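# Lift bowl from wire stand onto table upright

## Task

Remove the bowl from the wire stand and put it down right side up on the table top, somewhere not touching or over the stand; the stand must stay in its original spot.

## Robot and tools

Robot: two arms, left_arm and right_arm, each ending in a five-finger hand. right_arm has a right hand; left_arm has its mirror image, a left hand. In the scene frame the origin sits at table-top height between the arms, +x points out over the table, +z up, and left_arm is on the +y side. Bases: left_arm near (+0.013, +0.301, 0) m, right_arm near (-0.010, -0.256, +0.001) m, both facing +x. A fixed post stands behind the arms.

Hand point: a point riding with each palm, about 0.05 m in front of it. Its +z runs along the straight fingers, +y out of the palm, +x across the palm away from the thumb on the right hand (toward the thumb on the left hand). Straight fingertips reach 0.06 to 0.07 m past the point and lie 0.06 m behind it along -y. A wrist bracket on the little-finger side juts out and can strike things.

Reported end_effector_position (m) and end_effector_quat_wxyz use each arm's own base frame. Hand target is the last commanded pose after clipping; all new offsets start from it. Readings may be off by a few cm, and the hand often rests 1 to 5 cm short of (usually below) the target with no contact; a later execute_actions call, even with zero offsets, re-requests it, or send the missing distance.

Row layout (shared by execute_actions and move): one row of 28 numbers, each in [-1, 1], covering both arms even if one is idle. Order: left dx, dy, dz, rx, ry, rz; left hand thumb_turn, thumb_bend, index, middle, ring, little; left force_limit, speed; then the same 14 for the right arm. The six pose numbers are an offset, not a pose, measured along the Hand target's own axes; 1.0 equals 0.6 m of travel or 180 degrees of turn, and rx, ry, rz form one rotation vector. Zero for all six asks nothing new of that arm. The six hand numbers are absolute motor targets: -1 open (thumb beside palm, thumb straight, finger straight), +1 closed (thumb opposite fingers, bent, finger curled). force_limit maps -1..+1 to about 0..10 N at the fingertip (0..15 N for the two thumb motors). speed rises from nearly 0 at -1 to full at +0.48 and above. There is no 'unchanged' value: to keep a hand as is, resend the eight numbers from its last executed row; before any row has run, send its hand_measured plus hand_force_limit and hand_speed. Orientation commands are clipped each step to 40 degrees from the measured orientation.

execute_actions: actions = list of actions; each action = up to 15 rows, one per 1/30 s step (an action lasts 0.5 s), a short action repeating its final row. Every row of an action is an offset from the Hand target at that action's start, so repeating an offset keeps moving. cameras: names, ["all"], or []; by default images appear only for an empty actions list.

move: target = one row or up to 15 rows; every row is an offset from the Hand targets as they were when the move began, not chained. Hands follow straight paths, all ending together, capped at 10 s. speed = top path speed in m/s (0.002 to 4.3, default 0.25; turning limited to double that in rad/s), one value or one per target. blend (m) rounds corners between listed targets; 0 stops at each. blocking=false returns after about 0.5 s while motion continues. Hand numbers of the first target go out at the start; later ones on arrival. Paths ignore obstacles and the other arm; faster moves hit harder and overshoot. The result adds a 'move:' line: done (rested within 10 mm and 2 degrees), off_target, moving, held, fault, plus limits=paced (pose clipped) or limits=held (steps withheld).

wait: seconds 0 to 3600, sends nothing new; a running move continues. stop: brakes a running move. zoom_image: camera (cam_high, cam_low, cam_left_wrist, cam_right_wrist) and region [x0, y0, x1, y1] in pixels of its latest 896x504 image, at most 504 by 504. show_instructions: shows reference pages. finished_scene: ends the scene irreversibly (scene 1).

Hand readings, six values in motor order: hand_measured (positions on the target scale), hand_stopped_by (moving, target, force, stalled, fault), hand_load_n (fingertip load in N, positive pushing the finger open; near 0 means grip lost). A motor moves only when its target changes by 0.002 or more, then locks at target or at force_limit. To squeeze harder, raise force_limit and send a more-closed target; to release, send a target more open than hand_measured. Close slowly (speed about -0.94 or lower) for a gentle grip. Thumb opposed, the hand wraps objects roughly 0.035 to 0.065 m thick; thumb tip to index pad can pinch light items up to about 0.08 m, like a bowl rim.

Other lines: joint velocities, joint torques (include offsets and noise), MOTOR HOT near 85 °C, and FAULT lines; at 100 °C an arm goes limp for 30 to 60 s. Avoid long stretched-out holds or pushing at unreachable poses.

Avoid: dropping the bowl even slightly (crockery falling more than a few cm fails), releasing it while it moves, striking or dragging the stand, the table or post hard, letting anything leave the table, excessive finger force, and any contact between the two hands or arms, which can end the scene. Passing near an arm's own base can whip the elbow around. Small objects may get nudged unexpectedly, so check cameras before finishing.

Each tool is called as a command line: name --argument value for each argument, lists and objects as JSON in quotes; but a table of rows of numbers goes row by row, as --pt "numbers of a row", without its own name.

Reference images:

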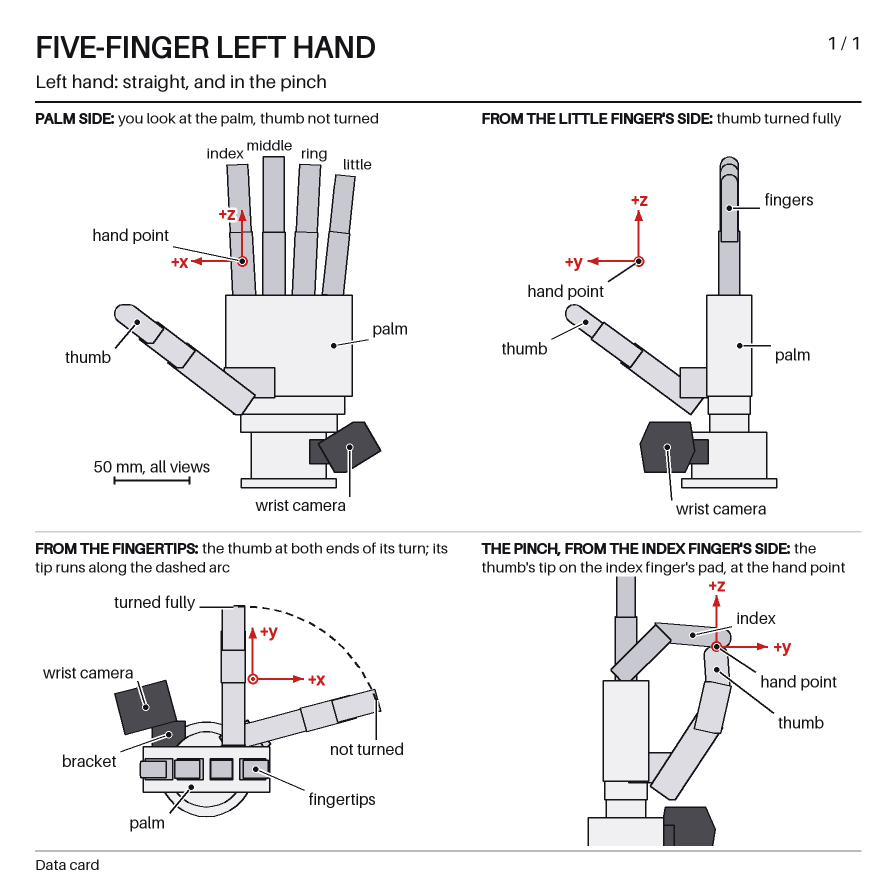

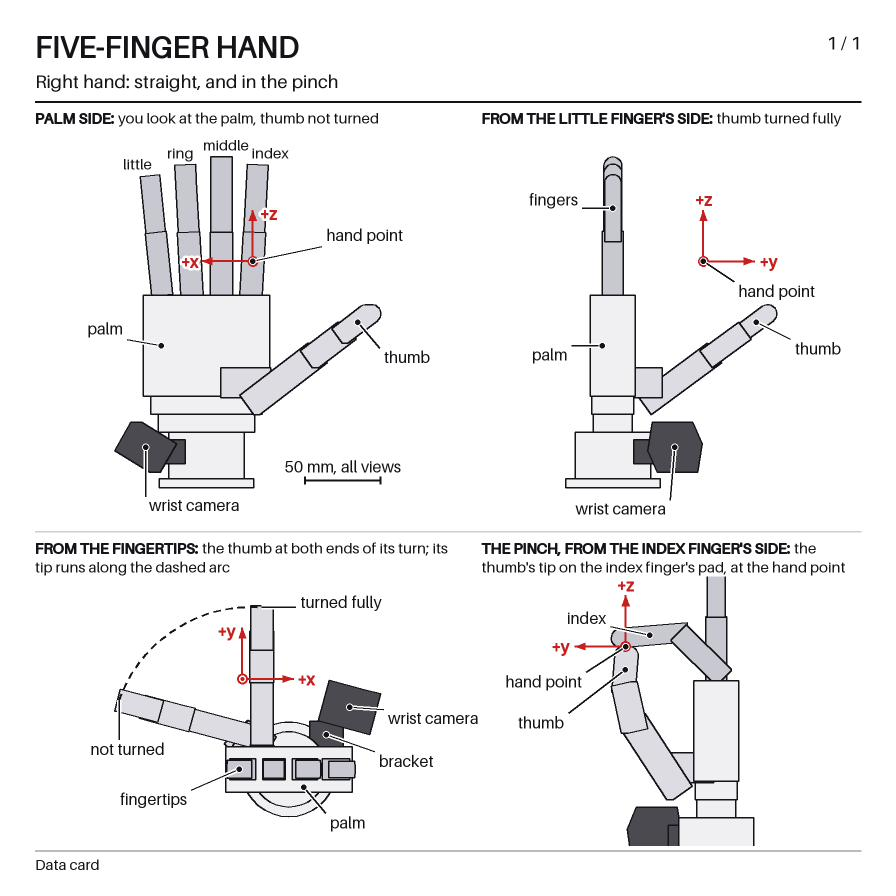

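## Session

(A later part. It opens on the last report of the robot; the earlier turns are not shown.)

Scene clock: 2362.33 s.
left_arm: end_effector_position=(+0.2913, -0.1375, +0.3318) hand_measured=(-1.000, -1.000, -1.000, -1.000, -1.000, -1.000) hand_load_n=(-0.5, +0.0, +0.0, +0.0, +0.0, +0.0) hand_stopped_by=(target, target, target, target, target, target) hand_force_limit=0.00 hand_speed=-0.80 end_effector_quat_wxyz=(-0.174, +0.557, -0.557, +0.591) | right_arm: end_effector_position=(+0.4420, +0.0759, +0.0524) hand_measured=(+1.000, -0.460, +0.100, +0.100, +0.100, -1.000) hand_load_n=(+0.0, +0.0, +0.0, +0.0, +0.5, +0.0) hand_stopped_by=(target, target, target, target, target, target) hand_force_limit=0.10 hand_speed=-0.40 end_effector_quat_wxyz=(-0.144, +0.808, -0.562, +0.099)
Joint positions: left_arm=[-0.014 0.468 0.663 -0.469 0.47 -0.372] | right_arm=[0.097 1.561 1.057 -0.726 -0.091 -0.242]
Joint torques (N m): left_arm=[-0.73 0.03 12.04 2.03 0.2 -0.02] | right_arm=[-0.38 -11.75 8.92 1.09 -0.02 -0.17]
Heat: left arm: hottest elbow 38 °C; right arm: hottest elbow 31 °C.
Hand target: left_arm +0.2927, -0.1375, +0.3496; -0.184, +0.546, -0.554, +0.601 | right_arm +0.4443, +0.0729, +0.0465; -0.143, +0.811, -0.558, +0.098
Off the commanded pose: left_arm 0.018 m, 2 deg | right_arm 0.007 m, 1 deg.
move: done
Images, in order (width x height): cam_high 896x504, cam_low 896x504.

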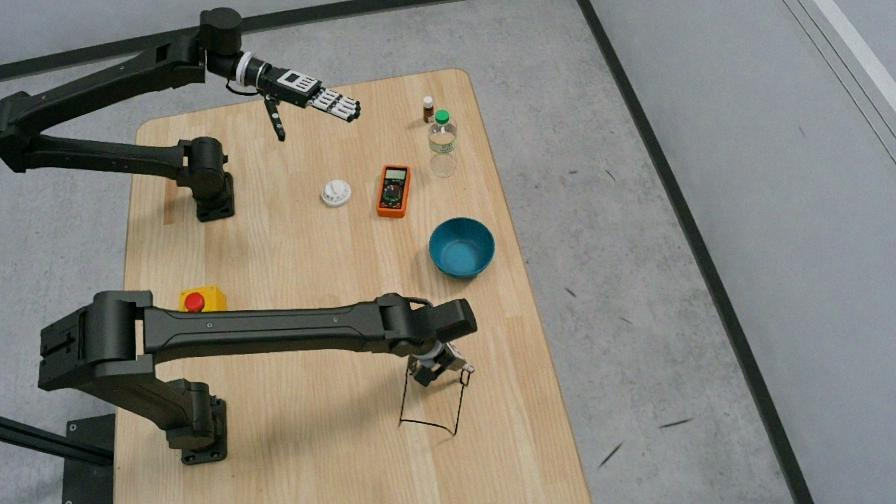

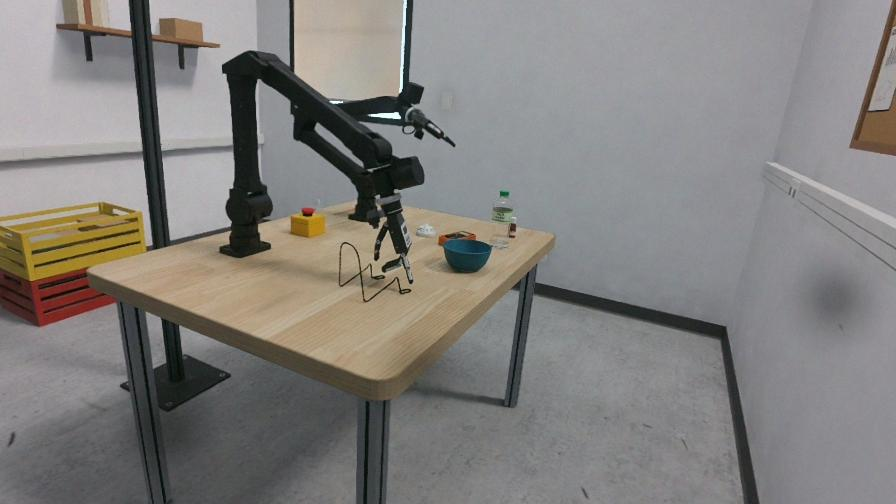

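move --pt "0 0 0 0 0 0 -1 -1 -1 -1 -1 -1 0 -0.8 -0.0048 0.0292 0.0123 0 0 0 1 -0.46 0.1 0.1 0.1 -1 0.1 -0.4" --pt "0 0 0 0 0 0 -1 -1 -1 -1 -1 -1 0 -0.8 0.0287 0.062 0.0005 0 0 0 1 -0.46 0.1 0.1 0.1 -1 0.1 -0.4" --speed 0.04 --blend '[0.002,0]' --cameras '["cam_low","cam_high"]'

zoom_image --camera "cam_low" --region '[325, 220, 425, 310]'

zoom_image --camera "cam_high" --region '[380, 335, 490, 445]'

Scene clock: 2396.23 s.
left_arm: end_effector_position=(+0.2913, -0.1375, +0.3318) hand_measured=(-1.000, -1.000, -1.000, -1.000, -1.000, -1.000) hand_load_n=(+0.0, +0.0, -0.5, +0.0, +0.0, +0.0) hand_stopped_by=(target, target, target, target, target, target) hand_force_limit=0.00 hand_speed=-0.80 end_effector_quat_wxyz=(-0.174, +0.557, -0.557, +0.591) | right_arm: end_effector_position=(+0.4185, +0.0500, +0.0323) hand_measured=(+1.000, -0.460, +0.100, +0.100, +0.100, -1.000) hand_load_n=(+0.5, -0.5, +0.0, +0.0, +0.0, +0.0) hand_stopped_by=(target, target, target, target, target, target) hand_force_limit=0.10 hand_speed=-0.40 end_effector_quat_wxyz=(-0.143, +0.809, -0.563, +0.093)
Joint positions: left_arm=[-0.014 0.468 0.663 -0.469 0.47 -0.372] | right_arm=[0.039 1.537 0.968 -0.677 -0.114 -0.297]
Joint torques (N m): left_arm=[-0.73 -0.03 12.04 2.03 0.2 -0.02] | right_arm=[-1.49 -12.92 8.2 0.99 0.07 -0.18]
Heat: left arm: hottest elbow 38 °C; right arm: hottest elbow 33 °C.
Hand target: left_arm +0.2927, -0.1375, +0.3496; -0.184, +0.546, -0.554, +0.601 | right_arm +0.4180, +0.0443, +0.0336; -0.143, +0.811, -0.558, +0.098
Off the commanded pose: left_arm 0.018 m, 2 deg | right_arm 0.006 m, 1 deg.
move: done
Images, in order (width x height): cam_high 896x504, cam_low 896x504.

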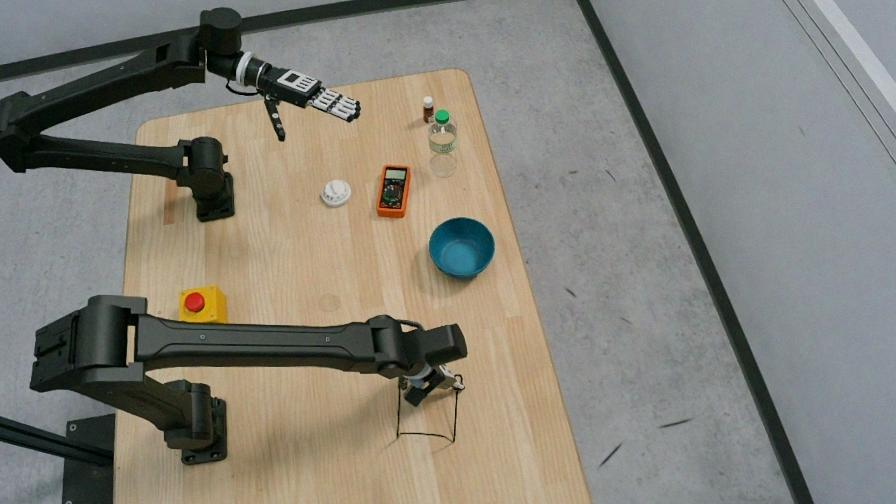

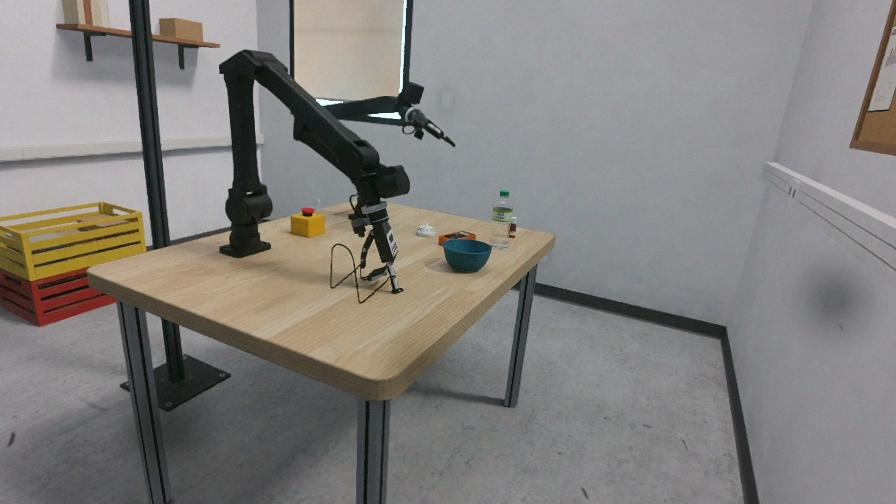

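Scaled by 5.040 from the camera's image (finer frame: 1280x720).

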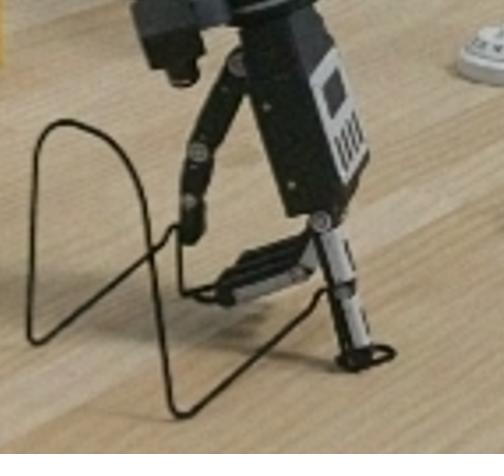

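Scaled by 4.582 from the camera's image (finer frame: 1280x720).

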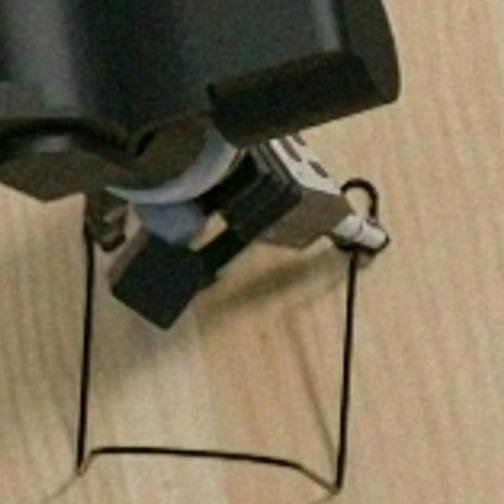

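move --pt "0 0 0 0 0 0 -1 -1 -1 -1 -1 -1 0 -0.8 -0.0125 -0.005 0 0 0 0 1 -0.46 0.1 0.1 0.1 -1 0.1 -0.4" --pt "0 0 0 0 0 0 -1 -1 -1 -1 -1 -1 0 -0.8 -0.0245 -0.0523 -0.1165 0 0 0 1 -1 0.5 0.5 0.5 -1 0.1 -0.2" --pt "0 0 0 0 0 0 -1 -1 -1 -1 -1 -1 0 -0.8 -0.1003 0.1687 -0.197 0 0 0 1 -1 0.5 0.5 0.5 -1 0.1 -0.2" --speed '[0.04,0.06,0.1]' --cameras '["cam_low","cam_high"]'

zoom_image --camera "cam_high" --region '[350, 345, 480, 460]'

Scene clock: 2510.07 s.
left_arm: end_effector_position=(+0.2913, -0.1375, +0.3318) hand_measured=(-1.000, -1.000, -1.000, -1.000, -1.000, -1.000) hand_load_n=(+0.0, +0.0, +0.0, +0.0, +0.0, +0.0) hand_stopped_by=(target, target, target, target, target, target) hand_force_limit=0.00 hand_speed=-0.80 end_effector_quat_wxyz=(-0.174, +0.557, -0.557, +0.591) | right_arm: end_effector_position=(+0.2721, +0.0495, +0.1083) hand_measured=(+1.000, -1.000, +0.500, +0.500, +0.500, -1.000) hand_load_n=(+0.0, +0.0, +0.0, +0.0, +0.0, +0.0) hand_stopped_by=(target, target, target, target, target, target) hand_force_limit=0.10 hand_speed=-0.20 end_effector_quat_wxyz=(-0.143, +0.814, -0.554, +0.099)
Joint positions: left_arm=[-0.014 0.468 0.663 -0.469 0.47 -0.372] | right_arm=[0.066 1.027 0.739 -0.948 -0.103 -0.293]
Joint torques (N m): left_arm=[-0.73 0.03 12.05 2.02 0.21 -0.02] | right_arm=[0.26 -5.95 9.69 0.47 0.12 0.11]
Heat: left arm: hottest elbow 38 °C; right arm: hottest elbow 32 °C.
Hand target: left_arm +0.2927, -0.1375, +0.3496; -0.184, +0.546, -0.554, +0.601 | right_arm +0.2698, +0.0519, +0.1099; -0.143, +0.811, -0.558, +0.098
Off the commanded pose: left_arm 0.018 m, 2 deg | right_arm 0.004 m, 1 deg.
move: done; target 2's new numbers were sent with right_arm's hand 0.025 m and 2 deg from that target
Images, in order (width x height): cam_high 896x504, cam_low 896x504.

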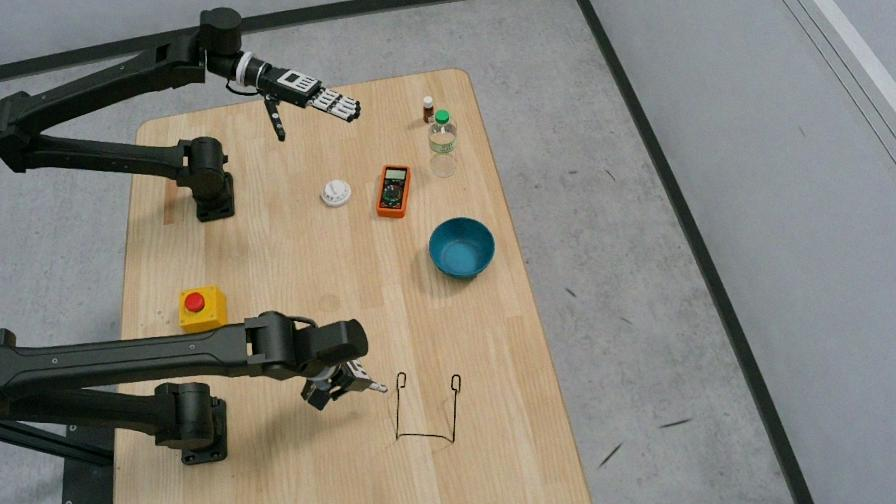

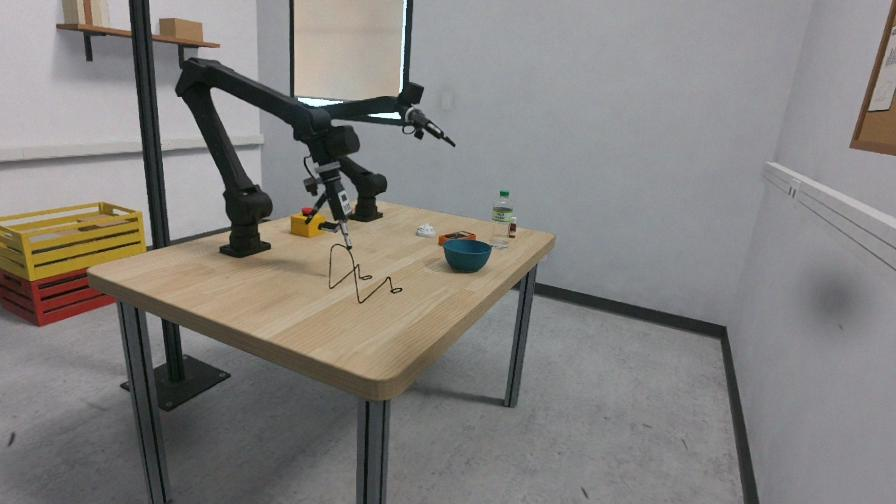

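Scaled by 3.877 from the camera's image (finer frame: 1280x720).

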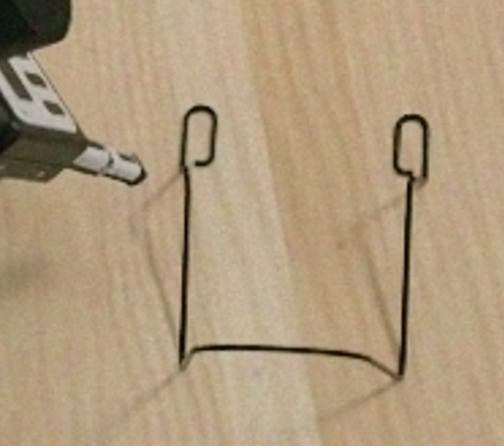

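execute_actions --actions '[]'

zoom_image --camera "cam_high" --region '[340, 340, 520, 460]'

Scene clock: 2547.50 s.
left_arm: end_effector_position=(+0.2913, -0.1375, +0.3318) hand_measured=(-1.000, -1.000, -1.000, -1.000, -1.000, -1.000) hand_load_n=(+0.0, +0.0, +0.0, +0.0, -0.5, +0.0) hand_stopped_by=(target, target, target, target, target, target) hand_force_limit=0.00 hand_speed=-0.80 end_effector_quat_wxyz=(-0.174, +0.557, -0.557, +0.591) | right_arm: end_effector_position=(+0.2720, +0.0495, +0.1083) hand_measured=(+1.000, -1.000, +0.500, +0.500, +0.500, -1.000) hand_load_n=(+0.0, +0.0, +0.0, +0.0, +0.0, +0.0) hand_stopped_by=(target, target, target, target, target, target) hand_force_limit=0.10 hand_speed=-0.20 end_effector_quat_wxyz=(-0.143, +0.814, -0.554, +0.099)
Joint positions: left_arm=[-0.014 0.468 0.663 -0.469 0.47 -0.372] | right_arm=[0.066 1.027 0.739 -0.948 -0.103 -0.293]
Joint velocities: within noise
Joint torques (N m): left_arm=[-0.73 0.03 12.05 2.03 0.2 -0.02] | right_arm=[0.26 -6.07 9.73 0.5 0.16 0.15]
Heat: left arm: hottest elbow 38 °C; right arm: hottest elbow 31 °C.
Hand target: left_arm +0.2927, -0.1375, +0.3496; -0.184, +0.546, -0.554, +0.601 | right_arm +0.2698, +0.0519, +0.1099; -0.143, +0.811, -0.558, +0.098
Off the commanded pose: left_arm 0.018 m, 2 deg | right_arm 0.004 m, 1 deg.

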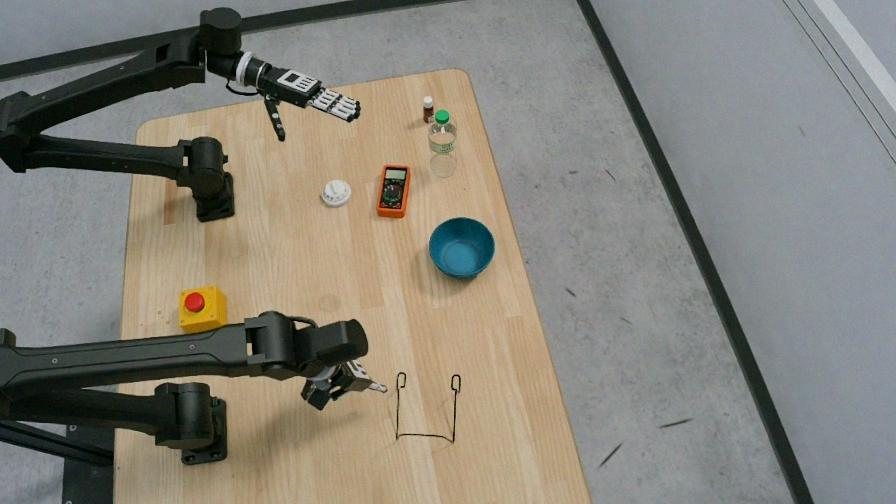

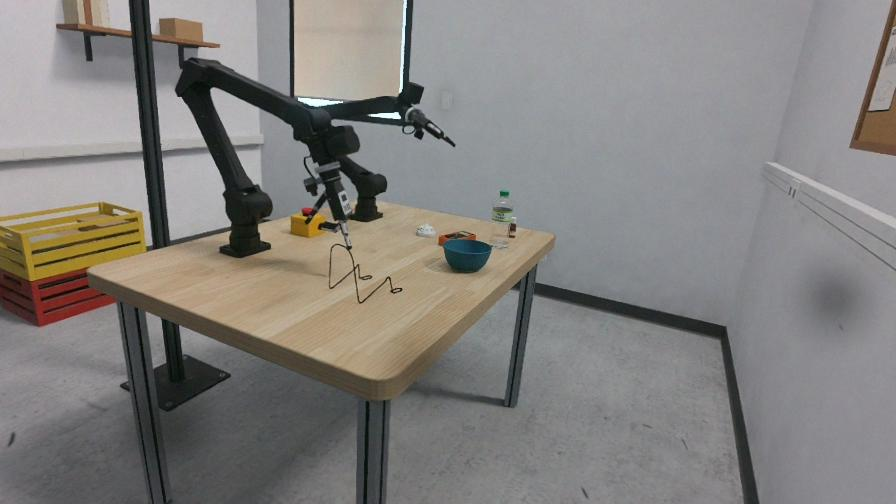

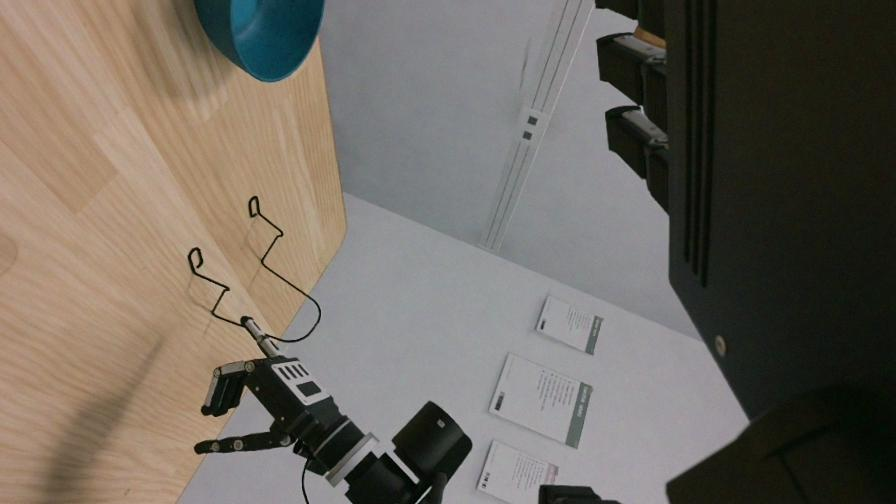

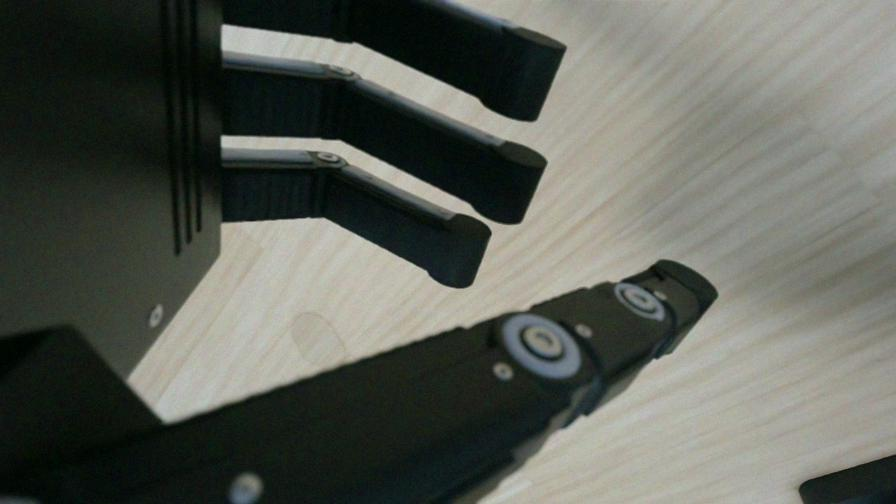

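Scaled by 2.800 from the camera's image (finer frame: 1280x720).

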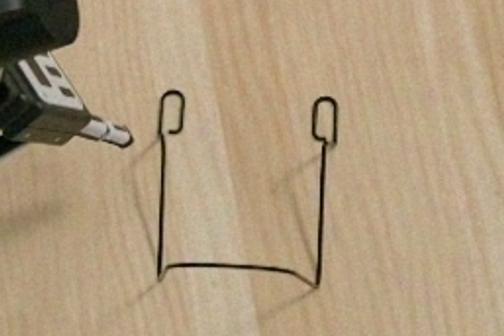

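move --target '[0,0,0,0,0,0,-1,-1,-1,-1,-1,-1,0,-0.8,0,0.0371,0.1018,0,0,0,1,-1,0.5,0.5,0.5,-1,0.1,-0.2]' --speed 0.05 --cameras '["cam_high","cam_low","cam_left_wrist"]'

zoom_image --camera "cam_high" --region '[340, 340, 520, 460]'

zoom_image --camera "cam_low" --region '[290, 180, 440, 320]'

Scene clock: 2560.83 s.
left_arm: end_effector_position=(+0.2913, -0.1375, +0.3318) hand_measured=(-1.000, -1.000, -1.000, -1.000, -1.000, -1.000) hand_load_n=(+0.0, +0.0, +0.0, +0.0, +0.0, +0.0) hand_stopped_by=(target, target, target, target, target, target) hand_force_limit=0.00 hand_speed=-0.80 end_effector_quat_wxyz=(-0.174, +0.557, -0.557, +0.591) | right_arm: end_effector_position=(+0.2679, +0.0492, +0.0473) hand_measured=(+1.000, -1.000, +0.500, +0.500, +0.500, -1.000) hand_load_n=(+0.0, +0.0, +0.0, +0.0, +0.0, +0.0) hand_stopped_by=(target, target, target, target, target, target) hand_force_limit=0.10 hand_speed=-0.20 end_effector_quat_wxyz=(-0.143, +0.814, -0.554, +0.099)
Joint positions: left_arm=[-0.014 0.468 0.663 -0.469 0.47 -0.372] | right_arm=[0.066 1.092 0.609 -0.752 -0.103 -0.293]
Joint torques (N m): left_arm=[-0.73 0.03 12.04 2.03 0.2 -0.02] | right_arm=[0.15 -5.07 9.25 1.18 0.13 0.16]
Heat: left arm: hottest elbow 38 °C; right arm: hottest elbow 31 °C.
Hand target: left_arm +0.2927, -0.1375, +0.3496; -0.184, +0.546, -0.554, +0.601 | right_arm +0.2699, +0.0519, +0.0450; -0.143, +0.811, -0.558, +0.098
Off the commanded pose: left_arm 0.018 m, 2 deg | right_arm 0.004 m, 1 deg.
move: done

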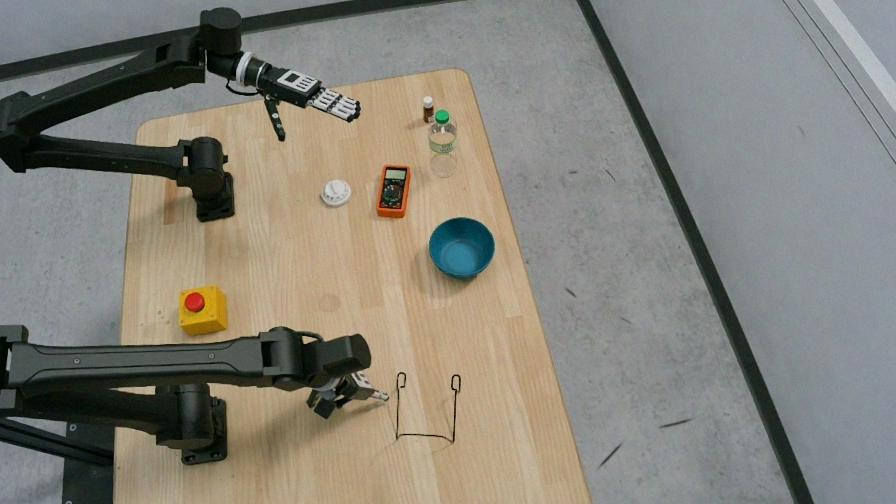

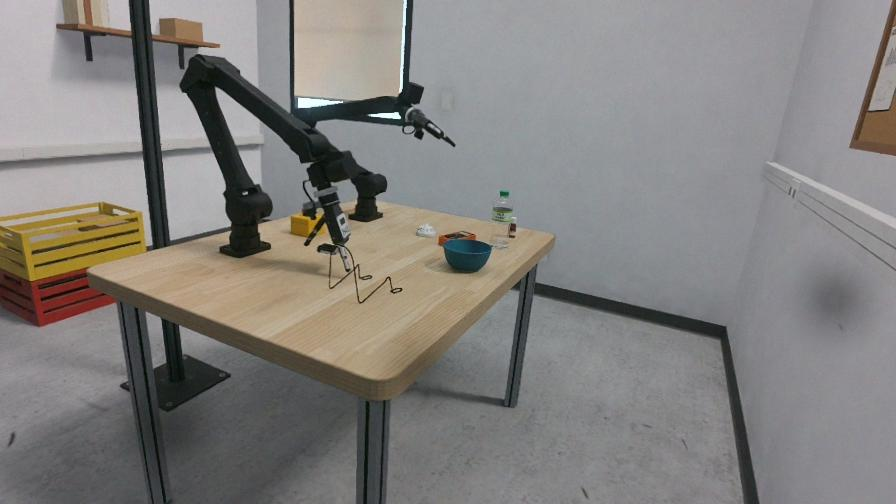

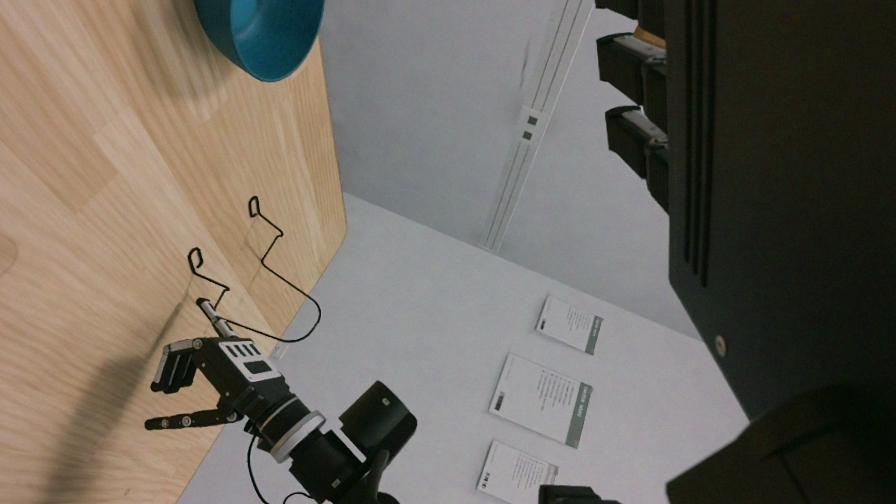

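Scaled by 2.800 from the camera's image (finer frame: 1280x720).

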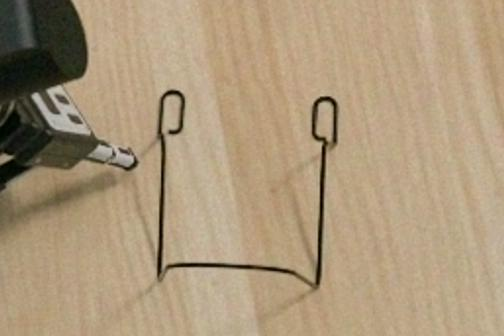

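Scaled by 3.360 from the camera's image (finer frame: 1280x720).

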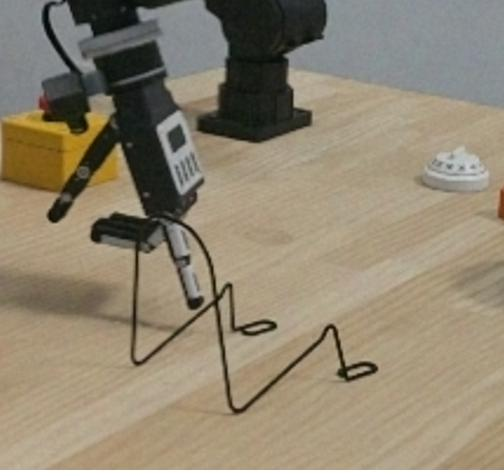

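move --pt "0 0 0 0 0 0 -1 -1 -1 -1 -1 -1 0 -0.8 -0.0166 -0.0094 0.0123 0 0 0 1 -1 0.5 0.5 0.5 -1 0.1 -0.2" --pt "0 0 0 0 0 0 -1 -1 -1 -1 -1 -1 0 -0.8 -0.0213 -0.0404 0.0236 0 0 0 1 -1 0.5 0.5 0.5 -1 0.1 -0.2" --speed 0.03 --cameras '["cam_high","cam_low"]'

zoom_image --camera "cam_high" --region '[340, 340, 520, 460]'

zoom_image --camera "cam_low" --region '[290, 180, 440, 320]'

Scene clock: 2626.60 s.
left_arm: end_effector_position=(+0.2913, -0.1375, +0.3318) hand_measured=(-1.000, -1.000, -1.000, -1.000, -1.000, -1.000) hand_load_n=(+0.0, +0.0, +0.0, +0.0, +0.0, -0.5) hand_stopped_by=(target, target, target, target, target, target) hand_force_limit=0.00 hand_speed=-0.80 end_effector_quat_wxyz=(-0.174, +0.557, -0.557, +0.591) | right_arm: end_effector_position=(+0.2727, +0.0681, +0.0316) hand_measured=(+1.000, -1.000, +0.500, +0.500, +0.500, -1.000) hand_load_n=(+0.0, +0.0, +0.0, +0.0, +0.0, +0.0) hand_stopped_by=(target, target, target, target, target, target) hand_force_limit=0.10 hand_speed=-0.20 end_effector_quat_wxyz=(-0.133, +0.816, -0.556, +0.088)
Joint positions: left_arm=[-0.014 0.468 0.663 -0.469 0.47 -0.372] | right_arm=[0.134 1.166 0.615 -0.709 -0.079 -0.23]
Joint torques (N m): left_arm=[-0.79 -0.03 12.04 2.03 0.21 -0.02] | right_arm=[0.73 -5.83 11.89 1.13 0.1 0.13]
Heat: left arm: hottest elbow 38 °C; right arm: hottest elbow 32 °C.
Hand target: left_arm +0.2927, -0.1375, +0.3496; -0.184, +0.546, -0.554, +0.601 | right_arm +0.2910, +0.0737, +0.0400; -0.143, +0.811, -0.558, +0.098
Off the commanded pose: left_arm 0.018 m, 2 deg | right_arm 0.021 m, 2 deg.
move: off_target (right_arm)

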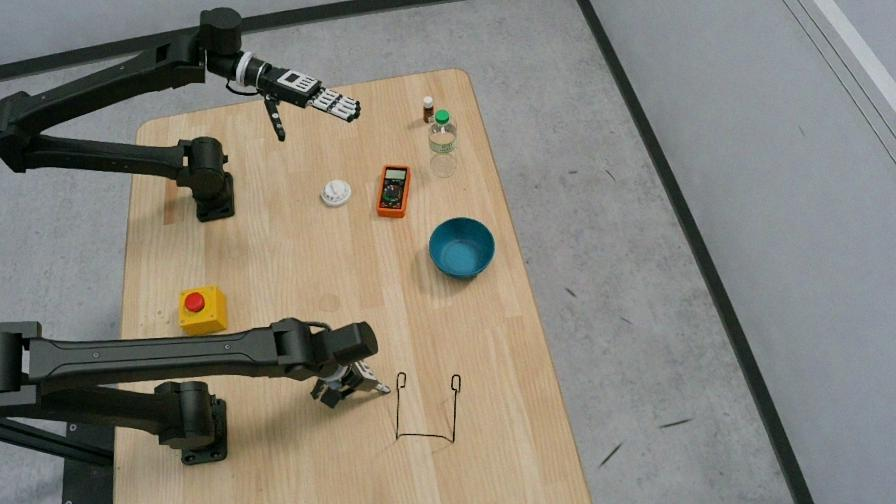

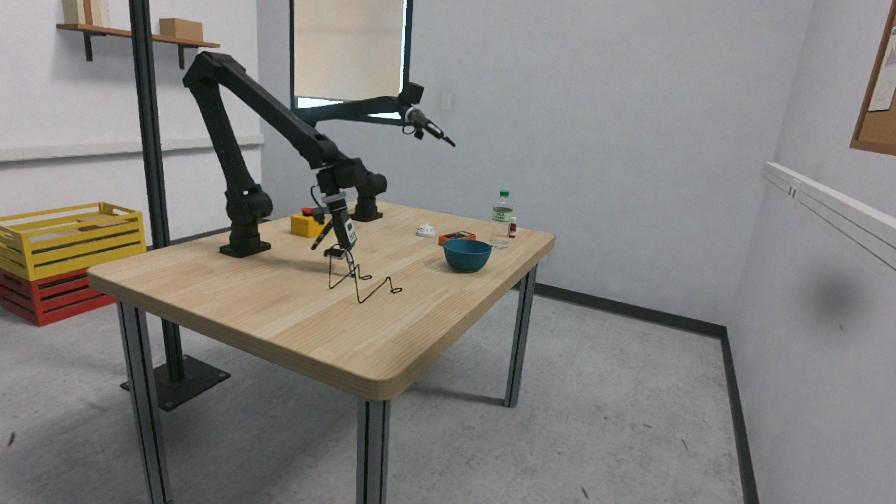

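Scaled by 2.800 from the camera's image (finer frame: 1280x720).

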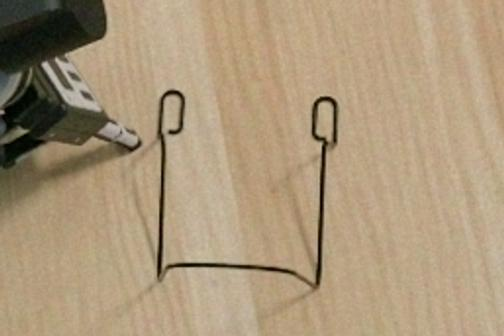

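Scaled by 3.360 from the camera's image (finer frame: 1280x720).

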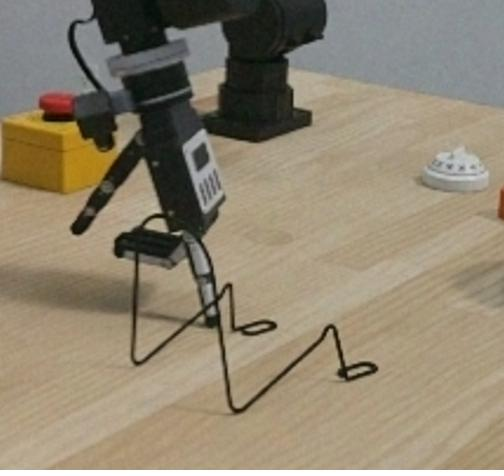

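move --target '[0,0,0,0,0,0,-1,-1,-1,-1,-1,-1,0,-0.8,-0.006,0.0078,-0.0242,0,0,0,1,-1,0.5,0.5,0.5,-1,0.1,-0.2]' --speed 0.03 --cameras '["cam_high"]'

zoom_image --camera "cam_high" --region '[340, 340, 520, 460]'

Scene clock: 2650.50 s.
left_arm: end_effector_position=(+0.2913, -0.1375, +0.3318) hand_measured=(-1.000, -1.000, -1.000, -1.000, -1.000, -1.000) hand_load_n=(-0.5, +0.0, +0.0, +0.0, +0.0, +0.0) hand_stopped_by=(target, target, target, target, target, target) hand_force_limit=0.00 hand_speed=-0.80 end_effector_quat_wxyz=(-0.174, +0.557, -0.557, +0.591) | right_arm: end_effector_position=(+0.2667, +0.0689, +0.0375) hand_measured=(+1.000, -1.000, +0.500, +0.500, +0.500, -1.000) hand_load_n=(+0.0, -0.5, +0.0, +0.0, +0.0, +0.0) hand_stopped_by=(target, target, target, target, target, target) hand_force_limit=0.10 hand_speed=-0.20 end_effector_quat_wxyz=(-0.131, +0.816, -0.556, +0.086)
Joint positions: left_arm=[-0.014 0.468 0.663 -0.469 0.47 -0.372] | right_arm=[0.139 1.141 0.615 -0.739 -0.078 -0.224]
Joint torques (N m): left_arm=[-0.73 0.03 12.05 2.02 0.21 -0.02] | right_arm=[0.97 -6.77 11.6 0.44 0.09 0.16]
Heat: left arm: hottest elbow 38 °C; right arm: hottest elbow 33 °C.
Hand target: left_arm +0.2927, -0.1375, +0.3496; -0.184, +0.546, -0.554, +0.601 | right_arm +0.2809, +0.0738, +0.0520; -0.143, +0.811, -0.558, +0.098
Off the commanded pose: left_arm 0.018 m, 2 deg | right_arm 0.021 m, 2 deg.
move: off_target (right_arm)

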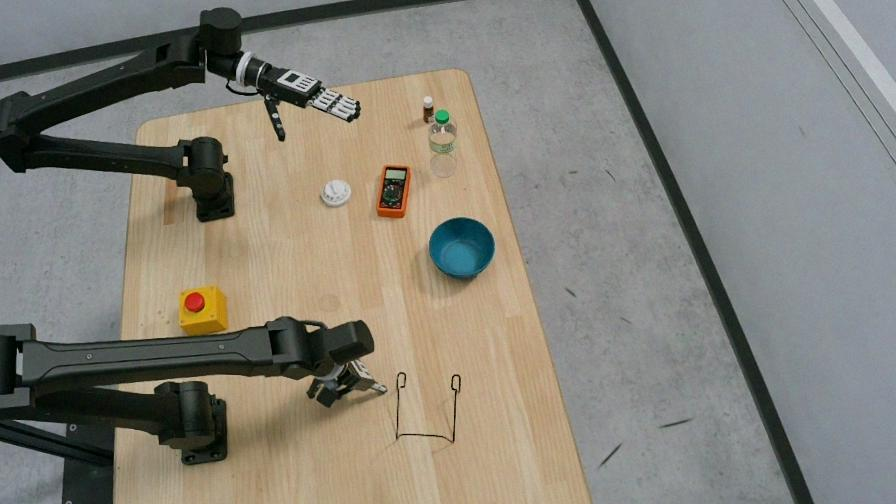

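Scaled by 2.800 from the camera's image (finer frame: 1280x720).

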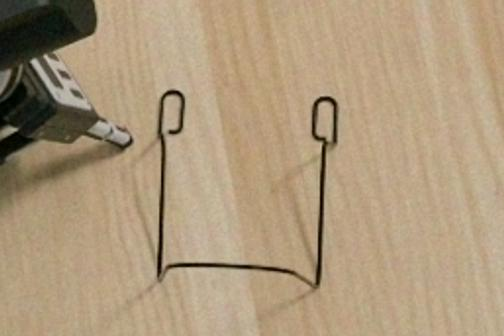

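move --target '[0,0,0,0,0,0,-1,-1,-1,-1,-1,-1,0,-0.8,0.0107,-0.0292,0.0018,0,0,0,1,-1,0.5,0.5,0.5,-1,0.1,-0.2]' --speed 0.03 --cameras '["cam_high"]'

zoom_image --camera "cam_high" --region '[340, 340, 520, 460]'

Scene clock: 2669.80 s.
left_arm: end_effector_position=(+0.2913, -0.1375, +0.3318) hand_measured=(-1.000, -1.000, -1.000, -1.000, -1.000, -1.000) hand_load_n=(+0.0, +0.0, +0.0, +0.0, +0.0, +0.0) hand_stopped_by=(target, target, target, target, target, target) hand_force_limit=0.00 hand_speed=-0.80 end_effector_quat_wxyz=(-0.174, +0.557, -0.557, +0.591) | right_arm: end_effector_position=(+0.2831, +0.0712, +0.0456) hand_measured=(+1.000, -1.000, +0.500, +0.500, +0.500, -1.000) hand_load_n=(+0.0, +0.0, +0.0, +0.0, +0.0, +0.0) hand_stopped_by=(target, target, target, target, target, target) hand_force_limit=0.10 hand_speed=-0.20 end_effector_quat_wxyz=(-0.136, +0.815, -0.555, +0.091)
Joint positions: left_arm=[-0.014 0.468 0.663 -0.469 0.47 -0.372] | right_arm=[0.139 1.166 0.657 -0.741 -0.078 -0.224]
Joint torques (N m): left_arm=[-0.73 0.03 12.04 2.03 0.21 -0.02] | right_arm=[-0.62 -5.3 12.27 0.16 0.08 0.07]
Heat: left arm: hottest elbow 38 °C; right arm: hottest elbow 34 °C.
Hand target: left_arm +0.2927, -0.1375, +0.3496; -0.184, +0.546, -0.554, +0.601 | right_arm +0.2991, +0.0739, +0.0571; -0.144, +0.811, -0.558, +0.098
Off the commanded pose: left_arm 0.018 m, 2 deg | right_arm 0.020 m, 1 deg.
move: off_target (right_arm)

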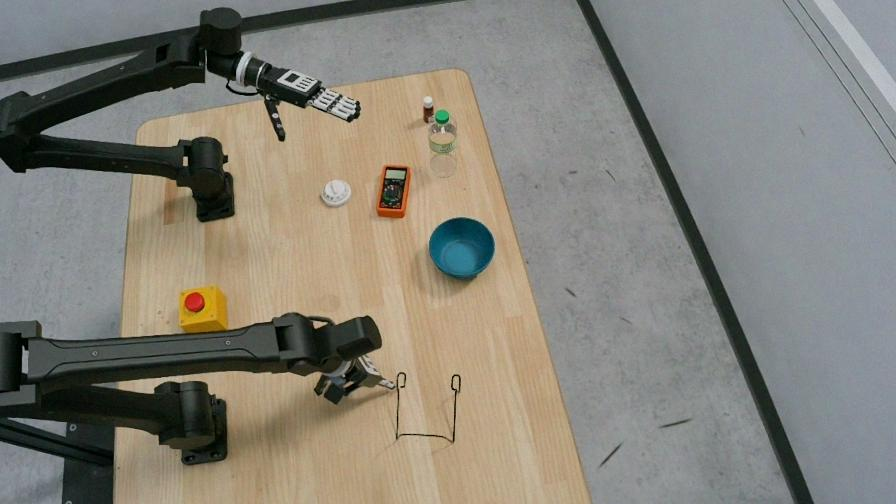

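Scaled by 2.800 from the camera's image (finer frame: 1280x720).

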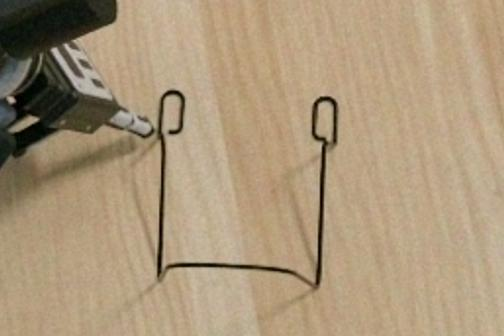

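move --target '[0,0,0,0,0,0,-1,-1,-1,-1,-1,-1,0,-0.8,0.0103,-0.0147,0.0107,0,0,0,1,-1,0.5,0.5,0.5,-1,0.1,-0.2]' --speed 0.03 --cameras '["cam_high"]'

zoom_image --camera "cam_high" --region '[340, 340, 520, 460]'

Scene clock: 2683.43 s.
left_arm: end_effector_position=(+0.2913, -0.1375, +0.3318) hand_measured=(-1.000, -1.000, -1.000, -1.000, -1.000, -1.000) hand_load_n=(+0.0, +0.0, +0.0, +0.0, +0.0, +0.0) hand_stopped_by=(target, target, target, target, target, target) hand_force_limit=0.00 hand_speed=-0.80 end_effector_quat_wxyz=(-0.174, +0.557, -0.557, +0.591) | right_arm: end_effector_position=(+0.2903, +0.0716, +0.0434) hand_measured=(+1.000, -1.000, +0.500, +0.500, +0.500, -1.000) hand_load_n=(+0.0, +0.0, +0.0, +0.0, +0.0, +0.0) hand_stopped_by=(target, target, target, target, target, target) hand_force_limit=0.10 hand_speed=-0.20 end_effector_quat_wxyz=(-0.132, +0.815, -0.557, +0.085)
Joint positions: left_arm=[-0.014 0.468 0.663 -0.469 0.47 -0.372] | right_arm=[0.135 1.203 0.679 -0.741 -0.081 -0.224]
Joint torques (N m): left_arm=[-0.73 0.03 12.04 2.03 0.2 -0.02] | right_arm=[-0.97 -6.48 12.3 0.84 0.02 -0.05]
Heat: left arm: hottest elbow 38 °C; right arm: hottest elbow 36 °C.
Hand target: left_arm +0.2927, -0.1375, +0.3496; -0.184, +0.546, -0.554, +0.601 | right_arm +0.3110, +0.0718, +0.0539; -0.143, +0.811, -0.558, +0.098
Off the commanded pose: left_arm 0.018 m, 2 deg | right_arm 0.023 m, 2 deg.
move: off_target (right_arm)

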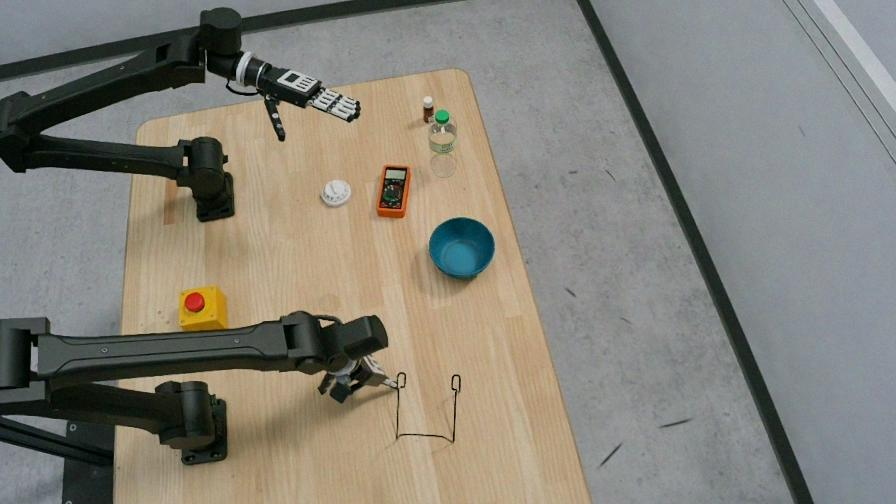

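Scaled by 2.800 from the camera's image (finer frame: 1280x720).

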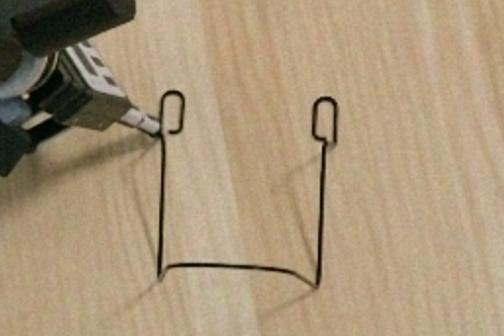

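move --target '[0,0,0,0,0,0,-1,-1,-1,-1,-1,-1,0,-0.8,0.002,-0.0193,0.007,0,0,0,1,-1,0.5,0.5,0.5,-1,0.1,-0.2]' --speed 0.03 --cameras '["cam_high"]'

zoom_image --camera "cam_high" --region '[340, 340, 520, 460]'

Scene clock: 2693.80 s.
left_arm: end_effector_position=(+0.2913, -0.1375, +0.3318) hand_measured=(-1.000, -1.000, -1.000, -1.000, -1.000, -1.000) hand_load_n=(-0.5, -0.5, +0.0, +0.0, -0.5, +0.0) hand_stopped_by=(target, target, target, target, target, target) hand_force_limit=0.00 hand_speed=-0.80 end_effector_quat_wxyz=(-0.174, +0.557, -0.557, +0.591) | right_arm: end_effector_position=(+0.3019, +0.0732, +0.0440) hand_measured=(+1.000, -1.000, +0.500, +0.500, +0.500, -1.000) hand_load_n=(+0.0, +0.0, +0.0, +0.0, +0.0, +0.0) hand_stopped_by=(target, target, target, target, target, target) hand_force_limit=0.10 hand_speed=-0.20 end_effector_quat_wxyz=(-0.131, +0.815, -0.558, +0.084)
Joint positions: left_arm=[-0.014 0.468 0.663 -0.469 0.47 -0.372] | right_arm=[0.135 1.238 0.709 -0.738 -0.081 -0.224]
Joint torques (N m): left_arm=[-0.79 0.03 12.04 2.03 0.2 -0.02] | right_arm=[-1.03 -6.42 12.21 1.28 0.06 0.01]
Heat: left arm: hottest elbow 38 °C; right arm: hottest elbow 36 °C.
Hand target: left_arm +0.2927, -0.1375, +0.3496; -0.184, +0.546, -0.554, +0.601 | right_arm +0.3230, +0.0751, +0.0540; -0.143, +0.811, -0.558, +0.098
Off the commanded pose: left_arm 0.018 m, 2 deg | right_arm 0.023 m, 2 deg.
move: off_target (right_arm)

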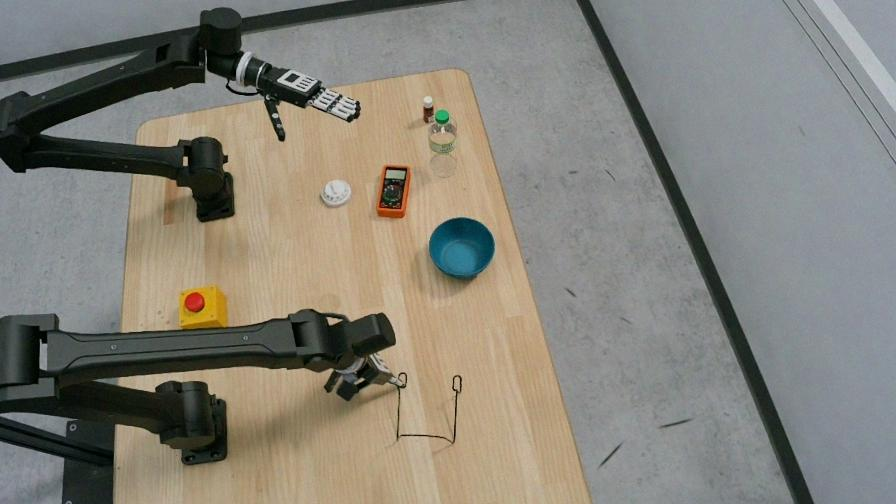

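Scaled by 2.800 from the camera's image (finer frame: 1280x720).

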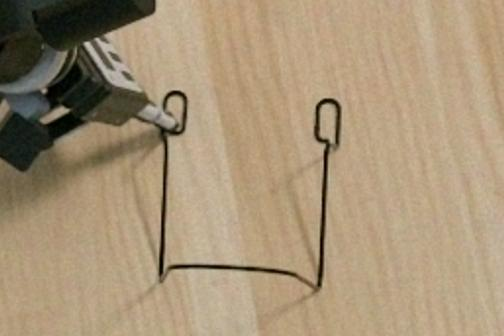

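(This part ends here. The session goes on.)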